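# Loop the blue air tube into its own coupling

## Task

Curve the blue air tube back on itself and insert its loose end deep into the coupling fitted to the tube's opposite end.

## Robot and tools

Robot: two Kinova Gen3 arms with seven joints each, left_arm and right_arm, each carrying a Robotiq 2F-85 two-finger gripper and a wrist camera. Joint order, used in every row and in every per-joint list of a result: waist (joint_1), shoulder (joint_2), upper arm roll (joint_3), elbow (joint_4), forearm roll (joint_5), wrist pitch (joint_6), wrist roll (joint_7). Stated ranges in rad: waist, upper arm roll, forearm roll and wrist roll -6.283 to 6.283; shoulder -2.250 to 2.250; elbow -2.580 to 2.580; wrist pitch -2.100 to 2.100. Real ends may differ by up to 0.014 rad.

Frames: the scene frame has its origin at table-top height midway between the nominal bases, +z up, +x out over the table, and left_arm on the +y side (this is not the image left). Calibrated bases: left_arm at (+0.047, +0.366, +0.035) m, quat_wxyz (+1.000, 0, 0, +0.007); right_arm at (0, -0.362, +0.035) m, quat_wxyz (+1.000, 0, 0, -0.013); both with up along +z. Hand positions, orientations and wrist-camera poses are given in each arm's own base frame; fixed cameras and the table use the scene frame. Printed hand poses can be off by a few centimetres, more at long reach. end_effector_position is the point between the pads when closed; fingers point along the gripper's +z and open along its y.

The row: every moving command is a row of 20 numbers, each in [-1, 1], covering both arms even if one is idle: left_arm's 7 joint numbers, then its gripper position, force_limit, speed; then the same 10 for right_arm. Joint numbers are offsets, not poses: they are added to the Joint targets shown in the latest result (scaled so 1.0 equals 0.9985 rad for the first four joints and 0.8765 rad for the last three). To keep an arm still, send 0 for its joints. Gripper position is absolute: +1 fully open (85 mm), about -0.8 pads touching, -1 closes until blocked. force_limit and speed (about 20 mm/s at -1, 85 at 0, 150 at +1) shape the grip; both start at +1. A zero in a gripper slot is a real command, so to leave a gripper alone repeat its last three numbers. New force_limit or speed only apply once position changes by 0.01 or more.

Tools:
- execute_actions(actions, cameras): actions is a list of actions; each action is a list of up to 15 rows, one per 1/30 s step, the last row held to fill 15 steps. Every action's offsets count from the Joint targets at its start, so repeating an offset keeps moving. An empty list just reports state and images. Requests more than 0.014 rad beyond a joint's range get refused.
- move(target, speed, blend, blocking, cameras): target is one row or a list of up to 15 rows; all offsets in the list count from the same starting Joint targets. speed is the top joint speed in rad/s, 0.01 to 2 (default 0.5), one value or one per target; blend in rad rounds corners between listed targets. Paths take at least 0.5 s, and beyond 10 s stop short. Joints move together, so the gripper traces a curve; nothing is avoided. blocking=false returns early while motion continues.
- wait(seconds 0 to 10, cameras): lets time pass holding the last command.
- stop(cameras): brakes a running move; fingers carry on.
- zoom_image(camera, region [x0, y0, x1, y1] in pixels, at most 504 by 504): closer look at one of cam_high, cam_low, cam_table, cam_left_wrist, cam_right_wrist (all 896x504).
- clear_fault(arm): clears a reported torque fault on left_arm or right_arm.
- read_manual(section): licence texts only.
- finished_scene(scene): ends the current scene, numbered by scene; irreversible, so call only once the tube stays inserted with the robot let go.

Result lines: Joint positions and Joint velocities (rad, rad/s) per arm; "within noise" means an arm is still. Joint targets is the base for your next offsets. Joint torques (N m, positive toward larger angle) reflect load and contact. Flange force is external force on the gripper in its own axes, including held weight; rows drop it, move or wait restore it. position_measured is in counts: 3 open, about 78 at 60 mm, 130 at 40 mm, 180 at 20 mm, 230 pads together. object_status: 0 moving, 1 blocked while opening, 2 blocked while closing (grip), 3 reached requested position. To grip, send -1 and confirm status 2. "joint sent to its limit" means a joint hit its end; "joint command not followed" means the inter-arm clearance check altered targets. move adds a "move:" line such as done, off_target, moving, held or fault, plus limits=held if steps were withheld. MOTOR HOT warns of heating; OVER-TEMPERATURE FAULT means the arm sags for 30 s or more.

Cautions: joint targets are rate-limited (1.39 and 1.22 rad/s) and kept near measured angles, so big offsets take several actions. Arms are stiff: aiming even millimetres past a firm contact presses hard, and fast contact hits hard. Torque limits are 104.5 N m for the first four joints and 51.3 for the last three; exceeding them, or straying 5 degrees off path, faults the arm until clear_fault. Avoid dropping the tube, releasing it while moving, slamming, hard grips on parts resting on the table, twisting or yanking the gripper, and any clash between the arms or one gripper closing on the other's fingers. Nothing may leave the table. Holding loads or stretching out heats motors. Loose objects may occasionally be nudged by outside pushes.

Each tool is called as name([rows], argument=value, ...), one row to a line, values as JSON.

## Session

execute_actions(actions=[])

Scene clock: 0.00 s.
left_arm: end_effector_position=(+0.2276, +0.2551, +0.1278) position_measured=3 object_status=3 end_effector_quat_wxyz=(-0.565, +0.116, +0.816, -0.036) | right_arm: end_effector_position=(+0.3590, -0.0100, +0.1922) position_measured=3 object_status=3 end_effector_quat_wxyz=(+0.076, +0.882, -0.458, +0.080)
Joint positions: left_arm=[-0.532 1.08 0.12 1.395 -0.574 1.828 1.098] | right_arm=[0.133 0.256 -0.443 2.011 0.413 0.934 3.202]
Joint velocities: within noise
Joint torques (N m): no reading
Flange force (N): no reading
Joint targets: left_arm=[-0.532 1.080 0.120 1.395 -0.574 1.828 1.098] | right_arm=[0.133 0.256 -0.443 2.011 0.413 0.934 3.202]
Tool commands: left_gripper/position=+1.0 left_gripper/force_limit=+1.0 left_gripper/speed=+1.0 right_gripper/position=+1.0 right_gripper/force_limit=+1.0 right_gripper/speed=+1.0

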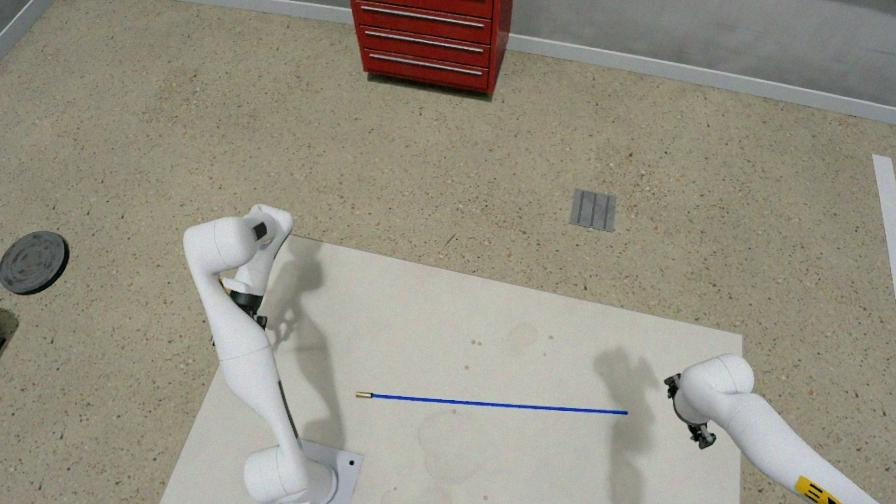

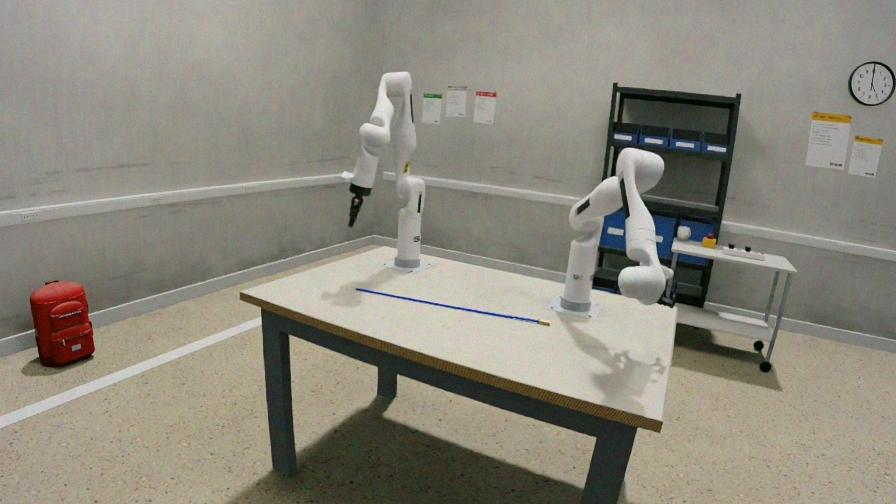

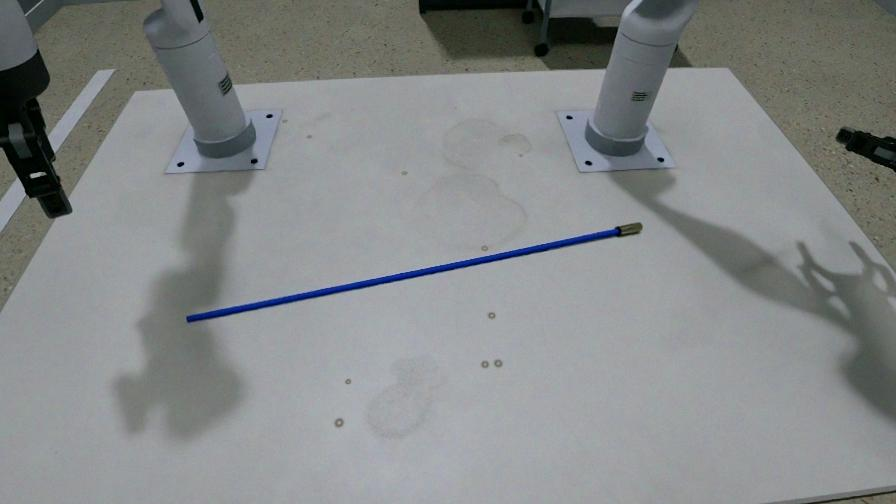

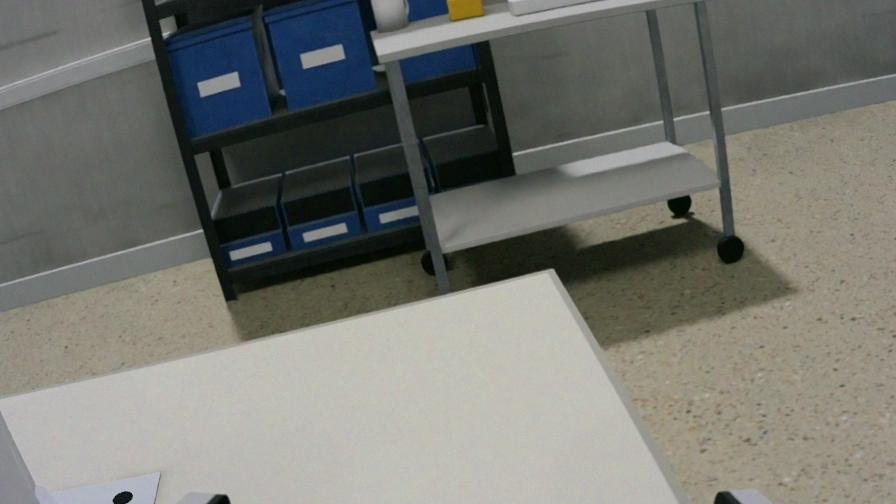

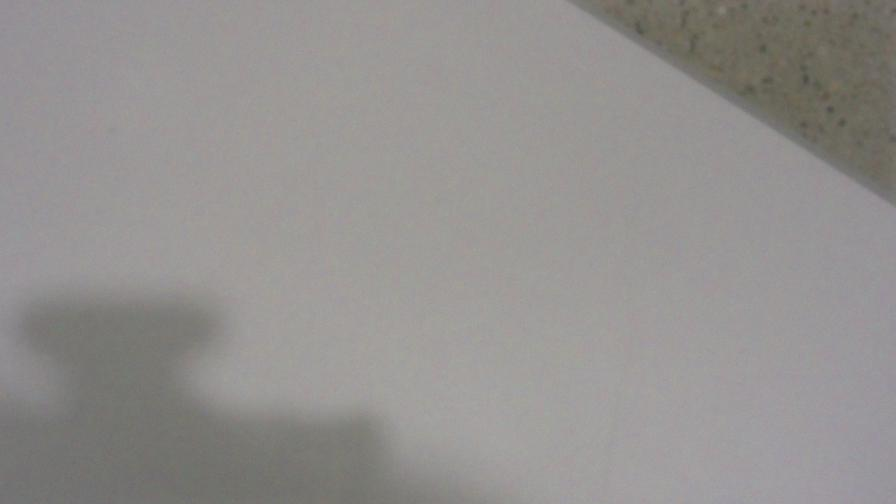

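zoom_image(camera="cam_table", region=[540, 180, 700, 270])

zoom_image(camera="cam_table", region=[150, 270, 310, 360])

zoom_image(camera="cam_high", region=[340, 370, 420, 420])

Scaled by 3.150 from the camera's 896x504 image, which has a finer 1280x720 frame.

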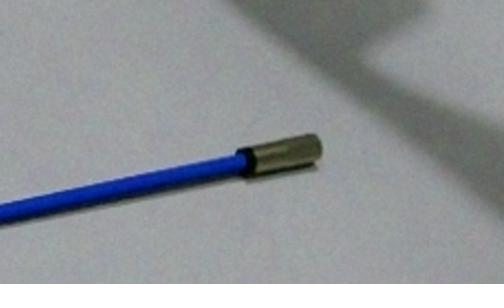

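Scaled by 3.150 from the camera's 896x504 image, which has a finer 1280x720 frame.

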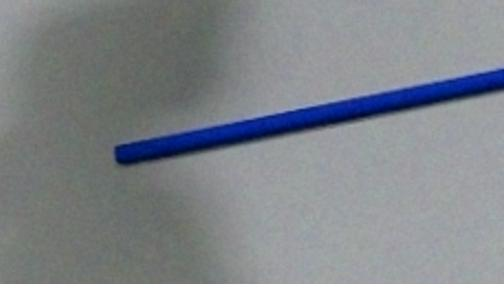

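Scaled by 6.300 from the camera's 896x504 image, which has a finer 1280x720 frame.

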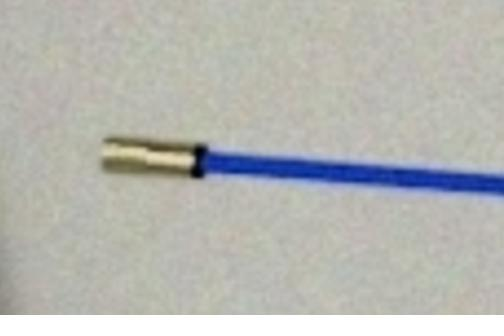

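move(target=[0.2027,-0.1198,-0.024,0.1934,0.0096,-0.2856,0.722,-0.2,1,0,-0.1426,0.0723,0.0887,-0.0044,0.0182,-0.0458,-0.9106,-0.2,1,0], speed=1.2, cameras=[])

move(target=[0.2027,-0.1198,-0.024,0.1934,0.0096,-0.2856,0.722,-0.2,1,0,-0.1426,0.0723,0.0887,-0.0044,0.0182,-0.0458,-0.9106,-0.2,1,0], speed=1.2, cameras=[])

move(target=[0.2027,-0.1198,-0.024,0.1934,0.0096,-0.2856,0.722,-0.2,1,0,-0.1426,0.0723,0.0887,-0.0044,0.0182,-0.0458,-0.9106,-0.2,1,0], speed=1.2, cameras=[])

move(target=[0.2027,-0.1198,-0.024,0.1934,0.0096,-0.2856,0.722,-0.2,1,0,-0.1426,0.0723,0.0887,-0.0044,0.0182,-0.0458,-0.9106,-0.2,1,0], speed=1.2, cameras=[])

move(target=[0.2027,-0.1198,-0.024,0.1934,0.0096,-0.2856,0.722,-0.2,1,0,-0.1426,0.0723,0.0887,-0.0044,0.0182,-0.0458,-0.9106,-0.2,1,0], speed=1.2)

Scene clock: 134.43 s.
left_arm: end_effector_position=(+0.2565, +0.2057, +0.1092) position_measured=154 object_status=3 end_effector_quat_wxyz=(-0.458, -0.040, +0.868, +0.188) | right_arm: end_effector_position=(+0.3668, +0.0129, +0.1662) position_measured=154 object_status=3 end_effector_quat_wxyz=(-0.050, -0.664, +0.739, -0.097)
Joint positions: left_arm=[-0.329 0.96 0.096 1.588 -0.566 1.577 1.731] | right_arm=[-0.009 0.328 -0.355 2.006 0.429 0.893 2.404]
Joint velocities: within noise
Joint torques (N m): left_arm=[0.82 -18.82 -0.95 -3.99 -0.91 2.4 0.38] | right_arm=[0.02 -13.12 -0.7 -7.57 0.8 0.72 0.09]
Flange force (N): left_arm=[5.1 0.6 2.4] | right_arm=[0.5 3.3 3.2]
Joint targets: left_arm=[-0.329 0.960 0.096 1.588 -0.566 1.577 1.731] | right_arm=[-0.009 0.328 -0.355 2.006 0.429 0.893 2.404]
move: done
No camera images: "cameras" was empty.

Scene clock: 135.80 s.
left_arm: end_effector_position=(+0.2747, +0.1469, +0.0928) position_measured=154 object_status=3 end_effector_quat_wxyz=(-0.280, -0.216, +0.881, +0.314) | right_arm: end_effector_position=(+0.3715, +0.0356, +0.1398) position_measured=154 object_status=3 end_effector_quat_wxyz=(-0.021, -0.363, +0.925, -0.114)
Joint positions: left_arm=[-0.127 0.84 0.072 1.781 -0.558 1.327 2.364] | right_arm=[-0.152 0.4 -0.266 2.002 0.445 0.853 1.606]
Joint velocities: within noise
Joint torques (N m): left_arm=[0.85 -17.03 -1.11 -3.74 -0.86 2.04 0.28] | right_arm=[0.12 -14.05 -0.54 -6.97 0.78 0.84 0.11]
Flange force (N): left_arm=[3.8 3.6 0.8] | right_arm=[2.5 2.3 3.0]
Joint targets: left_arm=[-0.127 0.840 0.072 1.781 -0.558 1.327 2.364] | right_arm=[-0.152 0.400 -0.266 2.002 0.445 0.853 1.606]
move: done
No camera images: "cameras" was empty.

Scene clock: 137.17 s.
left_arm: end_effector_position=(+0.2778, +0.0812, +0.0793) position_measured=154 object_status=3 end_effector_quat_wxyz=(-0.092, -0.402, +0.850, +0.329) | right_arm: end_effector_position=(+0.3735, +0.0573, +0.1137) position_measured=154 object_status=3 end_effector_quat_wxyz=(+0.018, -0.017, +0.991, -0.129)
Joint positions: left_arm=[0.076 0.721 0.048 1.974 -0.549 1.077 2.997] | right_arm=[-0.294 0.472 -0.178 1.998 0.461 0.813 0.808]
Joint velocities: within noise
Joint torques (N m): left_arm=[0.78 -15.17 -1.09 -3.47 -0.72 1.61 0.2] | right_arm=[-0.05 -14.86 -0.33 -6.36 0.79 0.92 0.13]
Flange force (N): left_arm=[0.7 4.7 -0.8] | right_arm=[3.3 -0.5 2.8]
Joint targets: left_arm=[0.076 0.721 0.048 1.974 -0.549 1.077 2.997] | right_arm=[-0.294 0.472 -0.178 1.998 0.461 0.813 0.808]
move: done
No camera images: "cameras" was empty.

Scene clock: 138.53 s.
left_arm: end_effector_position=(+0.2625, +0.0135, +0.0697) position_measured=154 object_status=3 end_effector_quat_wxyz=(+0.051, -0.583, +0.770, +0.254) | right_arm: end_effector_position=(+0.3736, +0.0776, +0.0886) position_measured=154 object_status=3 end_effector_quat_wxyz=(+0.071, +0.327, +0.933, -0.131)
Joint positions: left_arm=[0.278 0.601 0.025 2.167 -0.541 0.826 3.63] | right_arm=[-0.437 0.545 -0.089 1.993 0.477 0.773 0.01]
Joint velocities: within noise
Joint torques (N m): left_arm=[0.86 -13.13 -1.01 -3.35 -0.57 1.24 0.3] | right_arm=[0.07 -15.58 0.24 -5.92 0.78 1.03 0.07]
Flange force (N): left_arm=[-2.8 3.7 -2.0] | right_arm=[2.5 -3.0 2.7]
Joint targets: left_arm=[0.278 0.601 0.025 2.167 -0.541 0.826 3.630] | right_arm=[-0.437 0.545 -0.089 1.993 0.477 0.773 0.010]
move: done
No camera images: "cameras" was empty.

Scene clock: 139.90 s.
left_arm: end_effector_position=(+0.2279, -0.0499, +0.0648) position_measured=154 object_status=3 end_effector_quat_wxyz=(-0.113, +0.747, -0.642, -0.131) | right_arm: end_effector_position=(+0.3725, +0.0964, +0.0652) position_measured=154 object_status=3 end_effector_quat_wxyz=(+0.134, +0.626, +0.760, -0.109)
Joint positions: left_arm=[0.48 0.481 0.001 2.36 -0.532 0.576 4.262] | right_arm=[-0.579 0.617 0 1.989 0.493 0.733 -0.789]
Joint velocities: within noise
Joint torques (N m): left_arm=[0.87 -10.96 -0.84 -3.16 -0.43 0.78 0.37] | right_arm=[-0.04 -16.33 0.65 -5.31 0.77 1.16 0.13]
Flange force (N): left_arm=[-4.7 0.0 -4.1] | right_arm=[-0.3 -3.7 3.1]
Joint targets: left_arm=[0.480 0.481 0.001 2.360 -0.532 0.576 4.262] | right_arm=[-0.579 0.617 0.000 1.989 0.493 0.733 -0.789]
move: done

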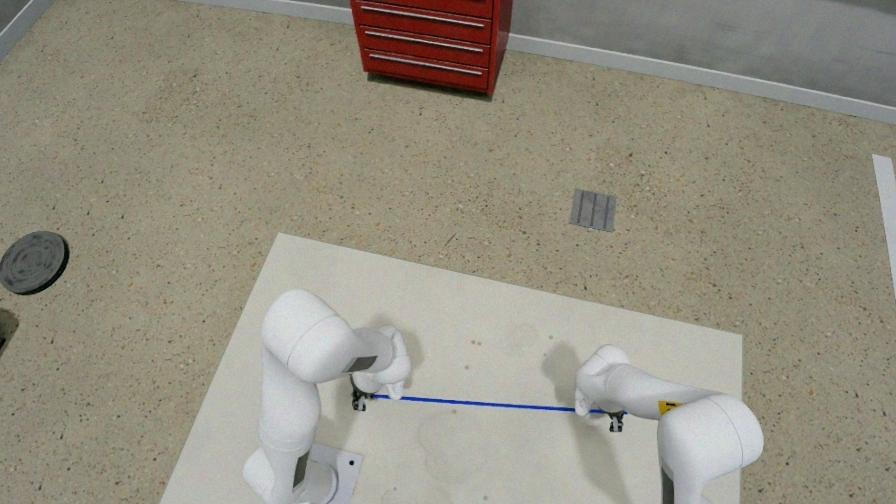

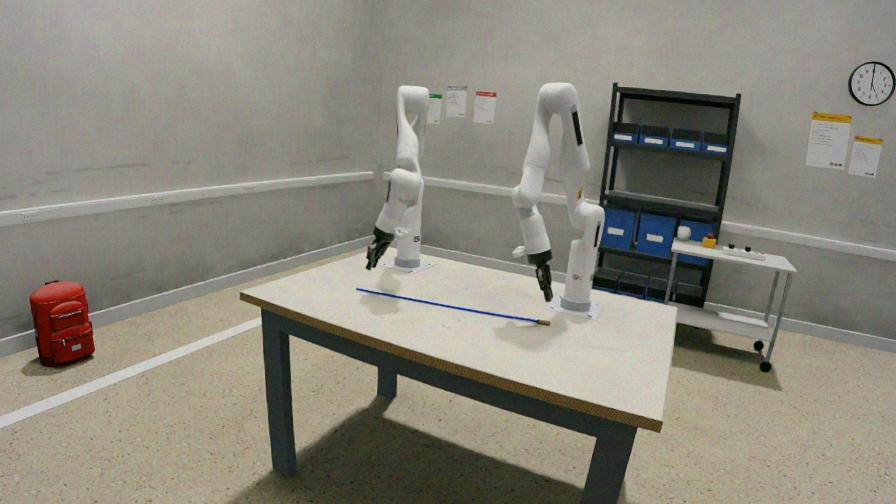

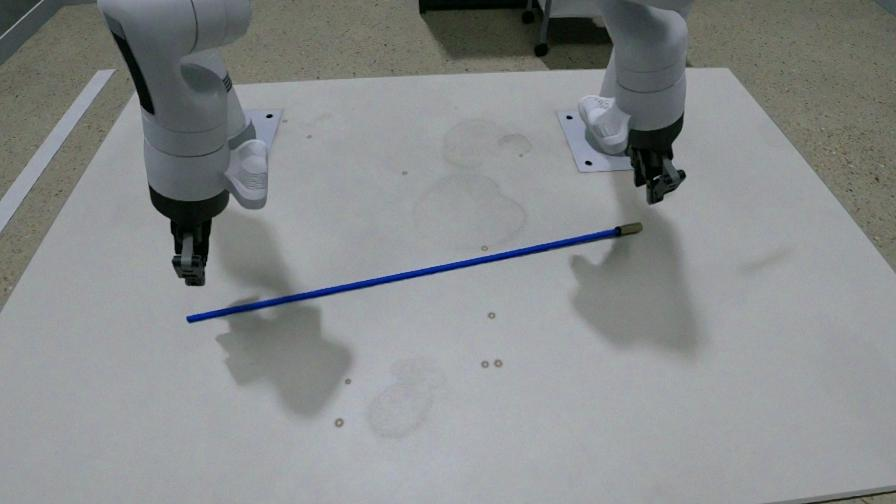

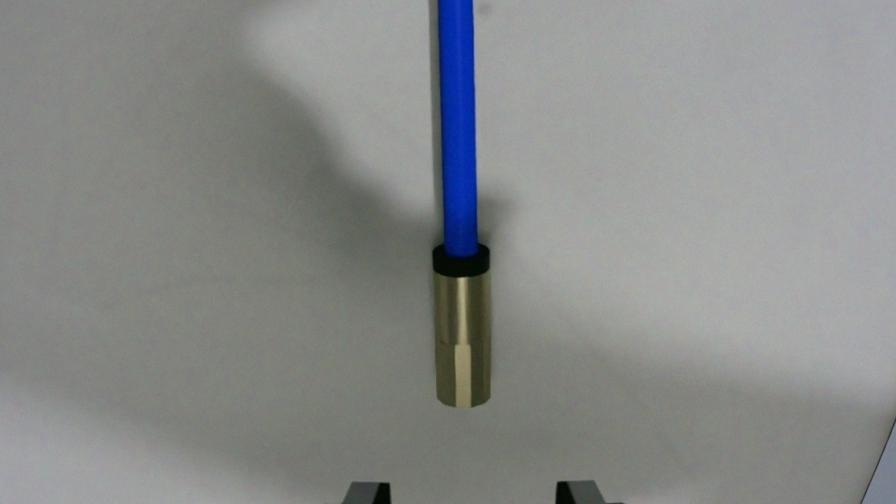

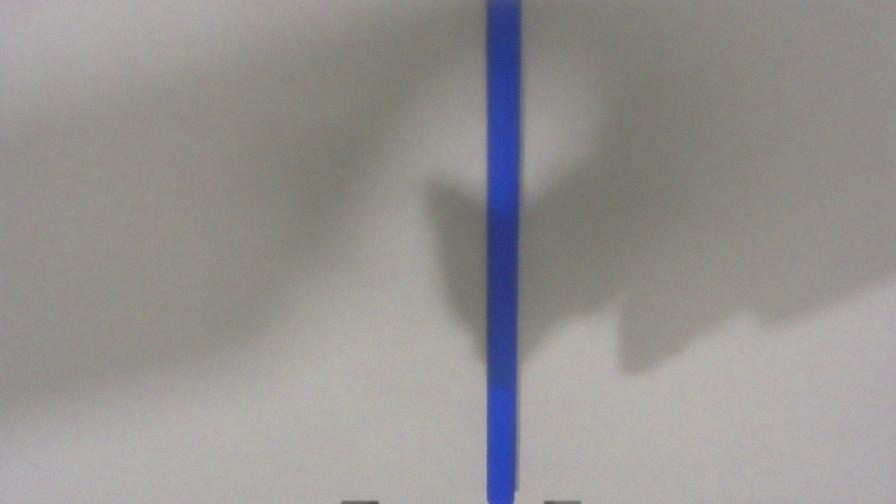

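move(target=[-0.0175,0.1673,-0.001,0.035,-0.2704,-0.186,0.2841,-0.2,1,0,0.0653,0.0941,0,0.0014,-0.1146,-0.218,0.1363,-0.2,1,0], speed=0.4)

Scene clock: 181.93 s.
left_arm: end_effector_position=(+0.2275, -0.0440, +0.0148) position_measured=154 object_status=3 end_effector_quat_wxyz=(-0.113, +0.747, -0.641, -0.132) | right_arm: end_effector_position=(+0.3805, +0.1159, +0.0149) position_measured=154 object_status=3 end_effector_quat_wxyz=(+0.081, +0.632, +0.768, -0.066)
Joint positions: left_arm=[0.463 0.648 0 2.395 -0.769 0.413 4.511] | right_arm=[-0.514 0.711 0 1.99 0.393 0.542 -0.669]
Joint velocities: within noise
Joint torques (N m): left_arm=[0.84 -11.95 -1.01 -1.31 -0.37 0.75 0.23] | right_arm=[0.11 -17.19 0.57 -4.71 0.61 0.81 0.13]
Flange force (N): left_arm=[-3.0 -1.9 -8.8] | right_arm=[-0.1 -4.3 2.4]
Joint targets: left_arm=[0.463 0.648 0.000 2.395 -0.769 0.413 4.512] | right_arm=[-0.514 0.711 0.000 1.990 0.393 0.542 -0.669]
move: done

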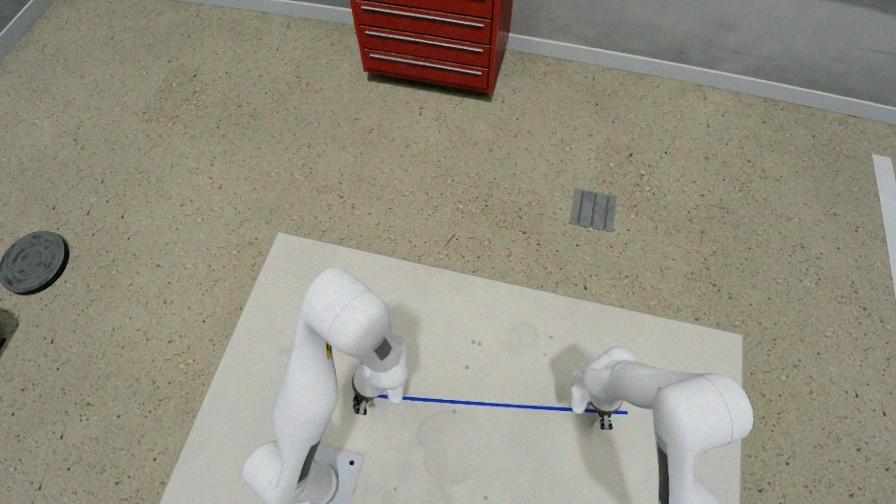

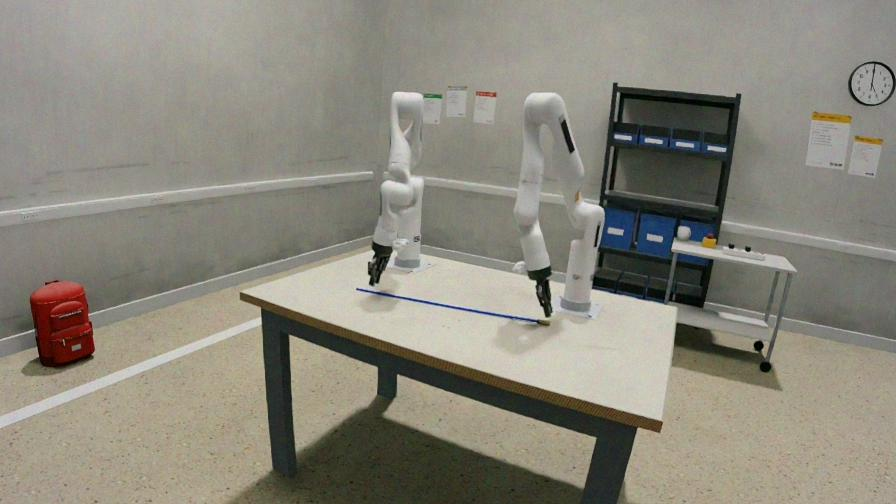

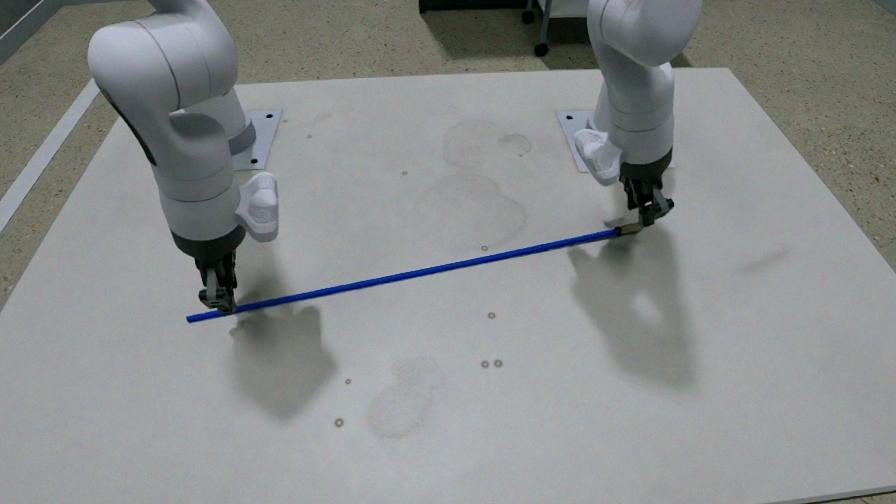

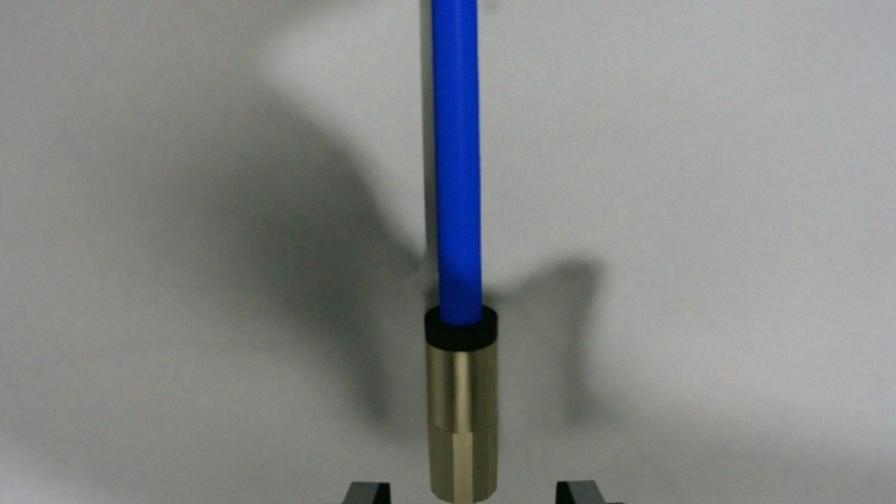

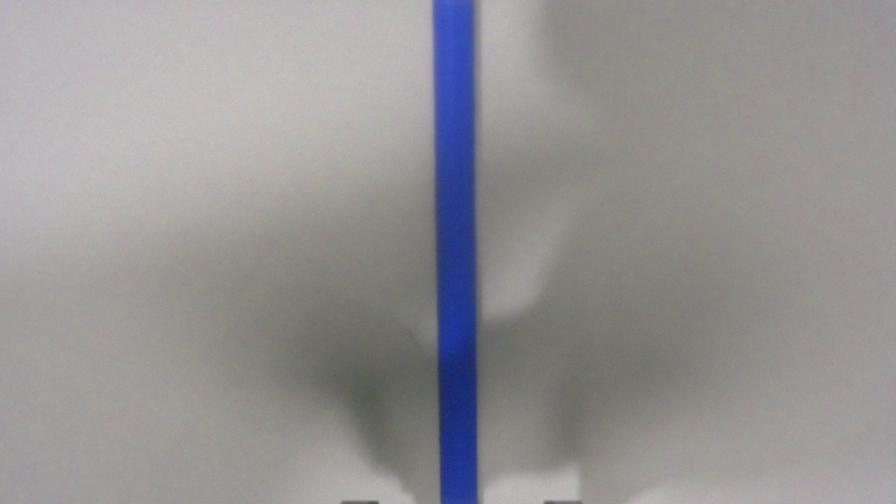

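zoom_image(camera="cam_table", region=[160, 220, 300, 340])

zoom_image(camera="cam_table", region=[580, 160, 700, 260])

Scaled by 3.600 from the camera's 896x504 image, which has a finer 1280x720 frame.

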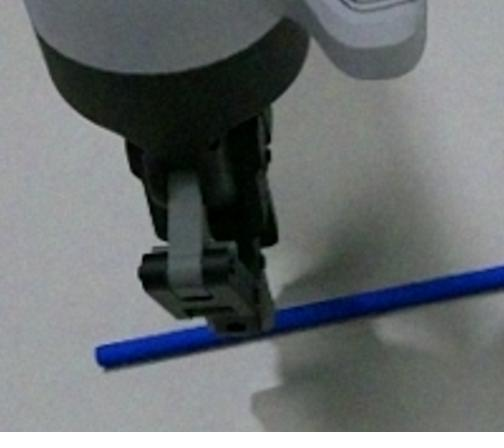

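Scaled by 4.200 from the camera's 896x504 image, which has a finer 1280x720 frame.

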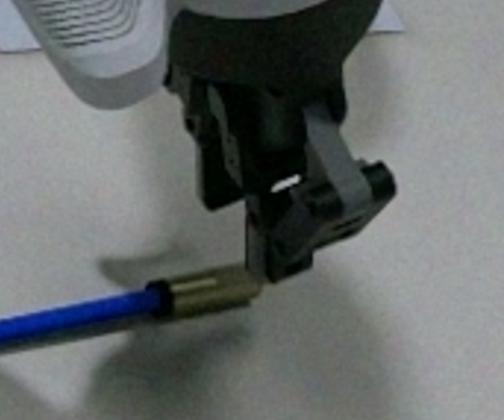

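move(target=[0.0145,0.0874,0,-0.0128,-0.1378,-0.057,0.1666,-0.2,1,0,0,0.064,0,0.0053,0.0567,-0.0718,-0.0659,-0.2,1,0], speed=0.12)

zoom_image(camera="cam_table", region=[160, 220, 300, 340])

zoom_image(camera="cam_table", region=[580, 160, 700, 260])

Scene clock: 215.27 s.
left_arm: end_effector_position=(+0.2296, -0.0497, -0.0101) position_measured=154 object_status=3 end_effector_quat_wxyz=(-0.113, +0.747, -0.641, -0.132) | right_arm: end_effector_position=(+0.3802, +0.1159, -0.0119) position_measured=154 object_status=3 end_effector_quat_wxyz=(+0.081, +0.633, +0.767, -0.066)
Joint positions: left_arm=[0.477 0.736 0 2.382 -0.89 0.363 4.657] | right_arm=[-0.514 0.775 0 1.995 0.442 0.479 -0.727]
Joint velocities: within noise
Joint torques (N m): left_arm=[0.84 -12.9 -1.01 -0.66 -0.22 0.95 0.35] | right_arm=[0.04 -17.72 0.63 -4.19 0.49 0.75 0.14]
Flange force (N): left_arm=[-2.3 -2.8 -8.3] | right_arm=[-0.2 -4.3 2.4]
Joint targets: left_arm=[0.477 0.736 0.000 2.382 -0.890 0.363 4.658] | right_arm=[-0.514 0.775 0.000 1.995 0.442 0.479 -0.727]
move: done

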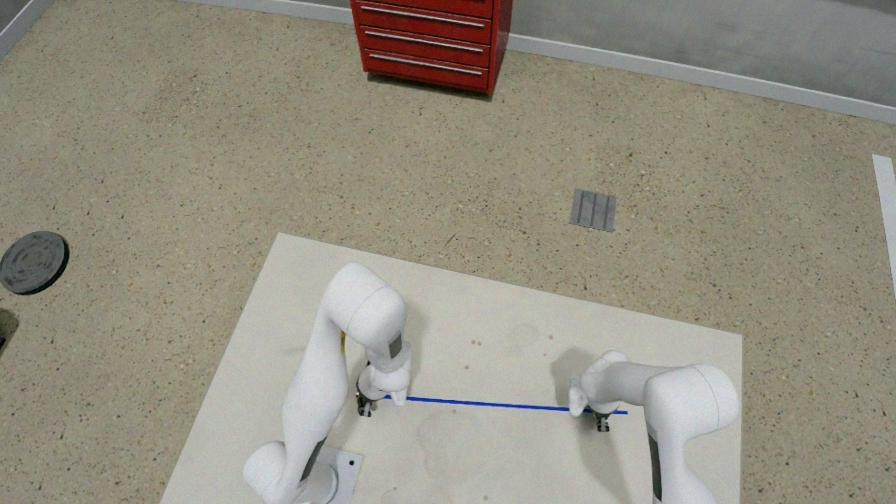

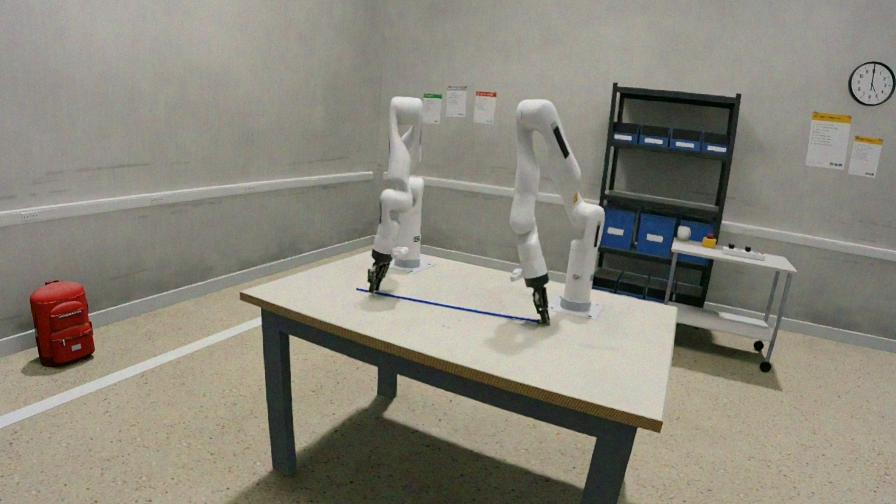

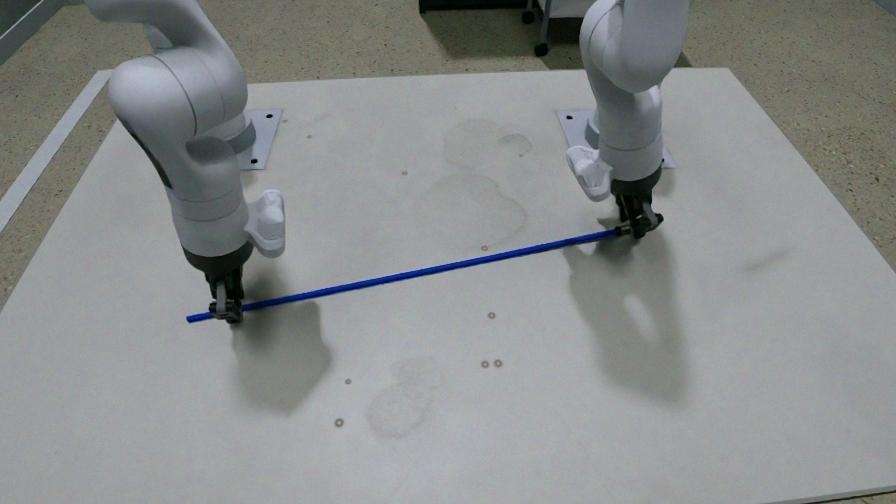

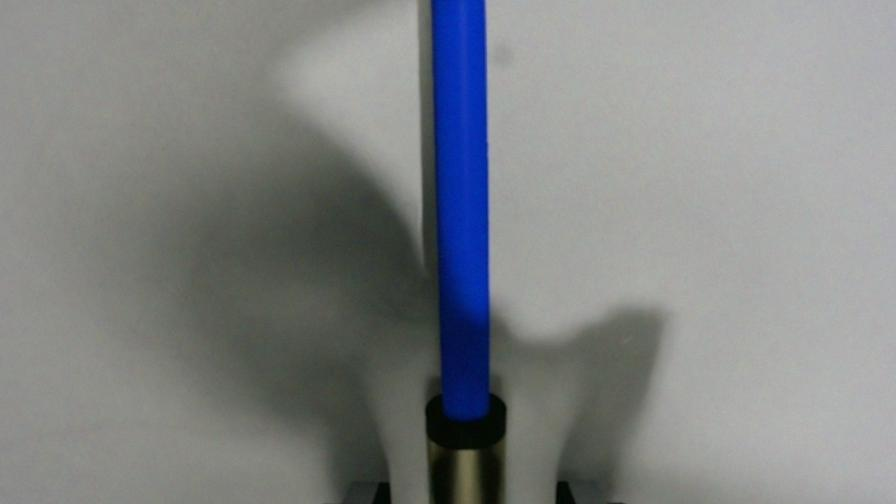

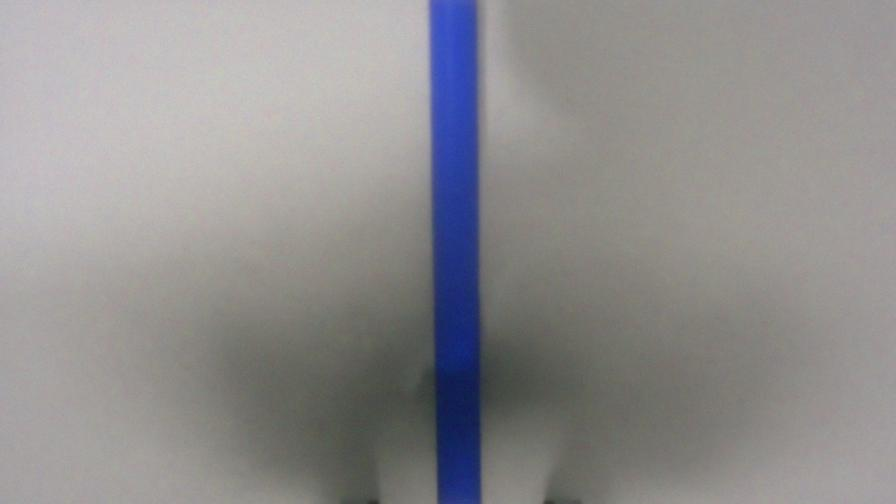

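Scaled by 3.600 from the camera's 896x504 image, which has a finer 1280x720 frame.

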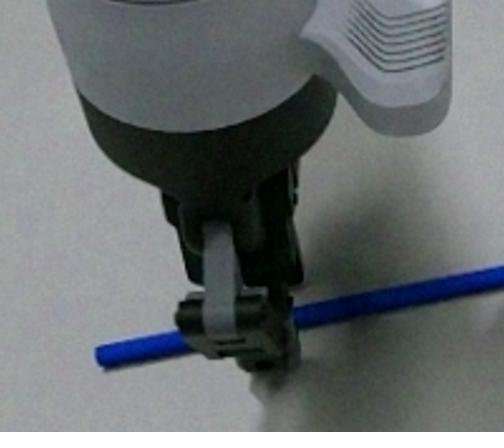

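Scaled by 4.200 from the camera's 896x504 image, which has a finer 1280x720 frame.

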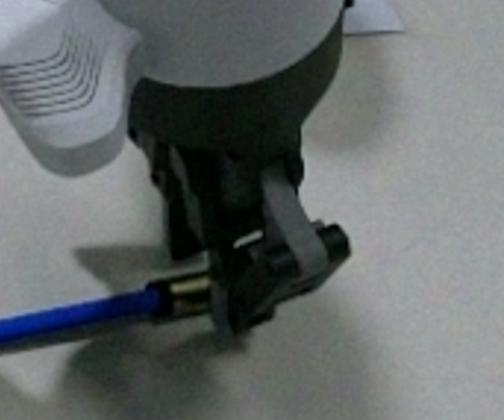

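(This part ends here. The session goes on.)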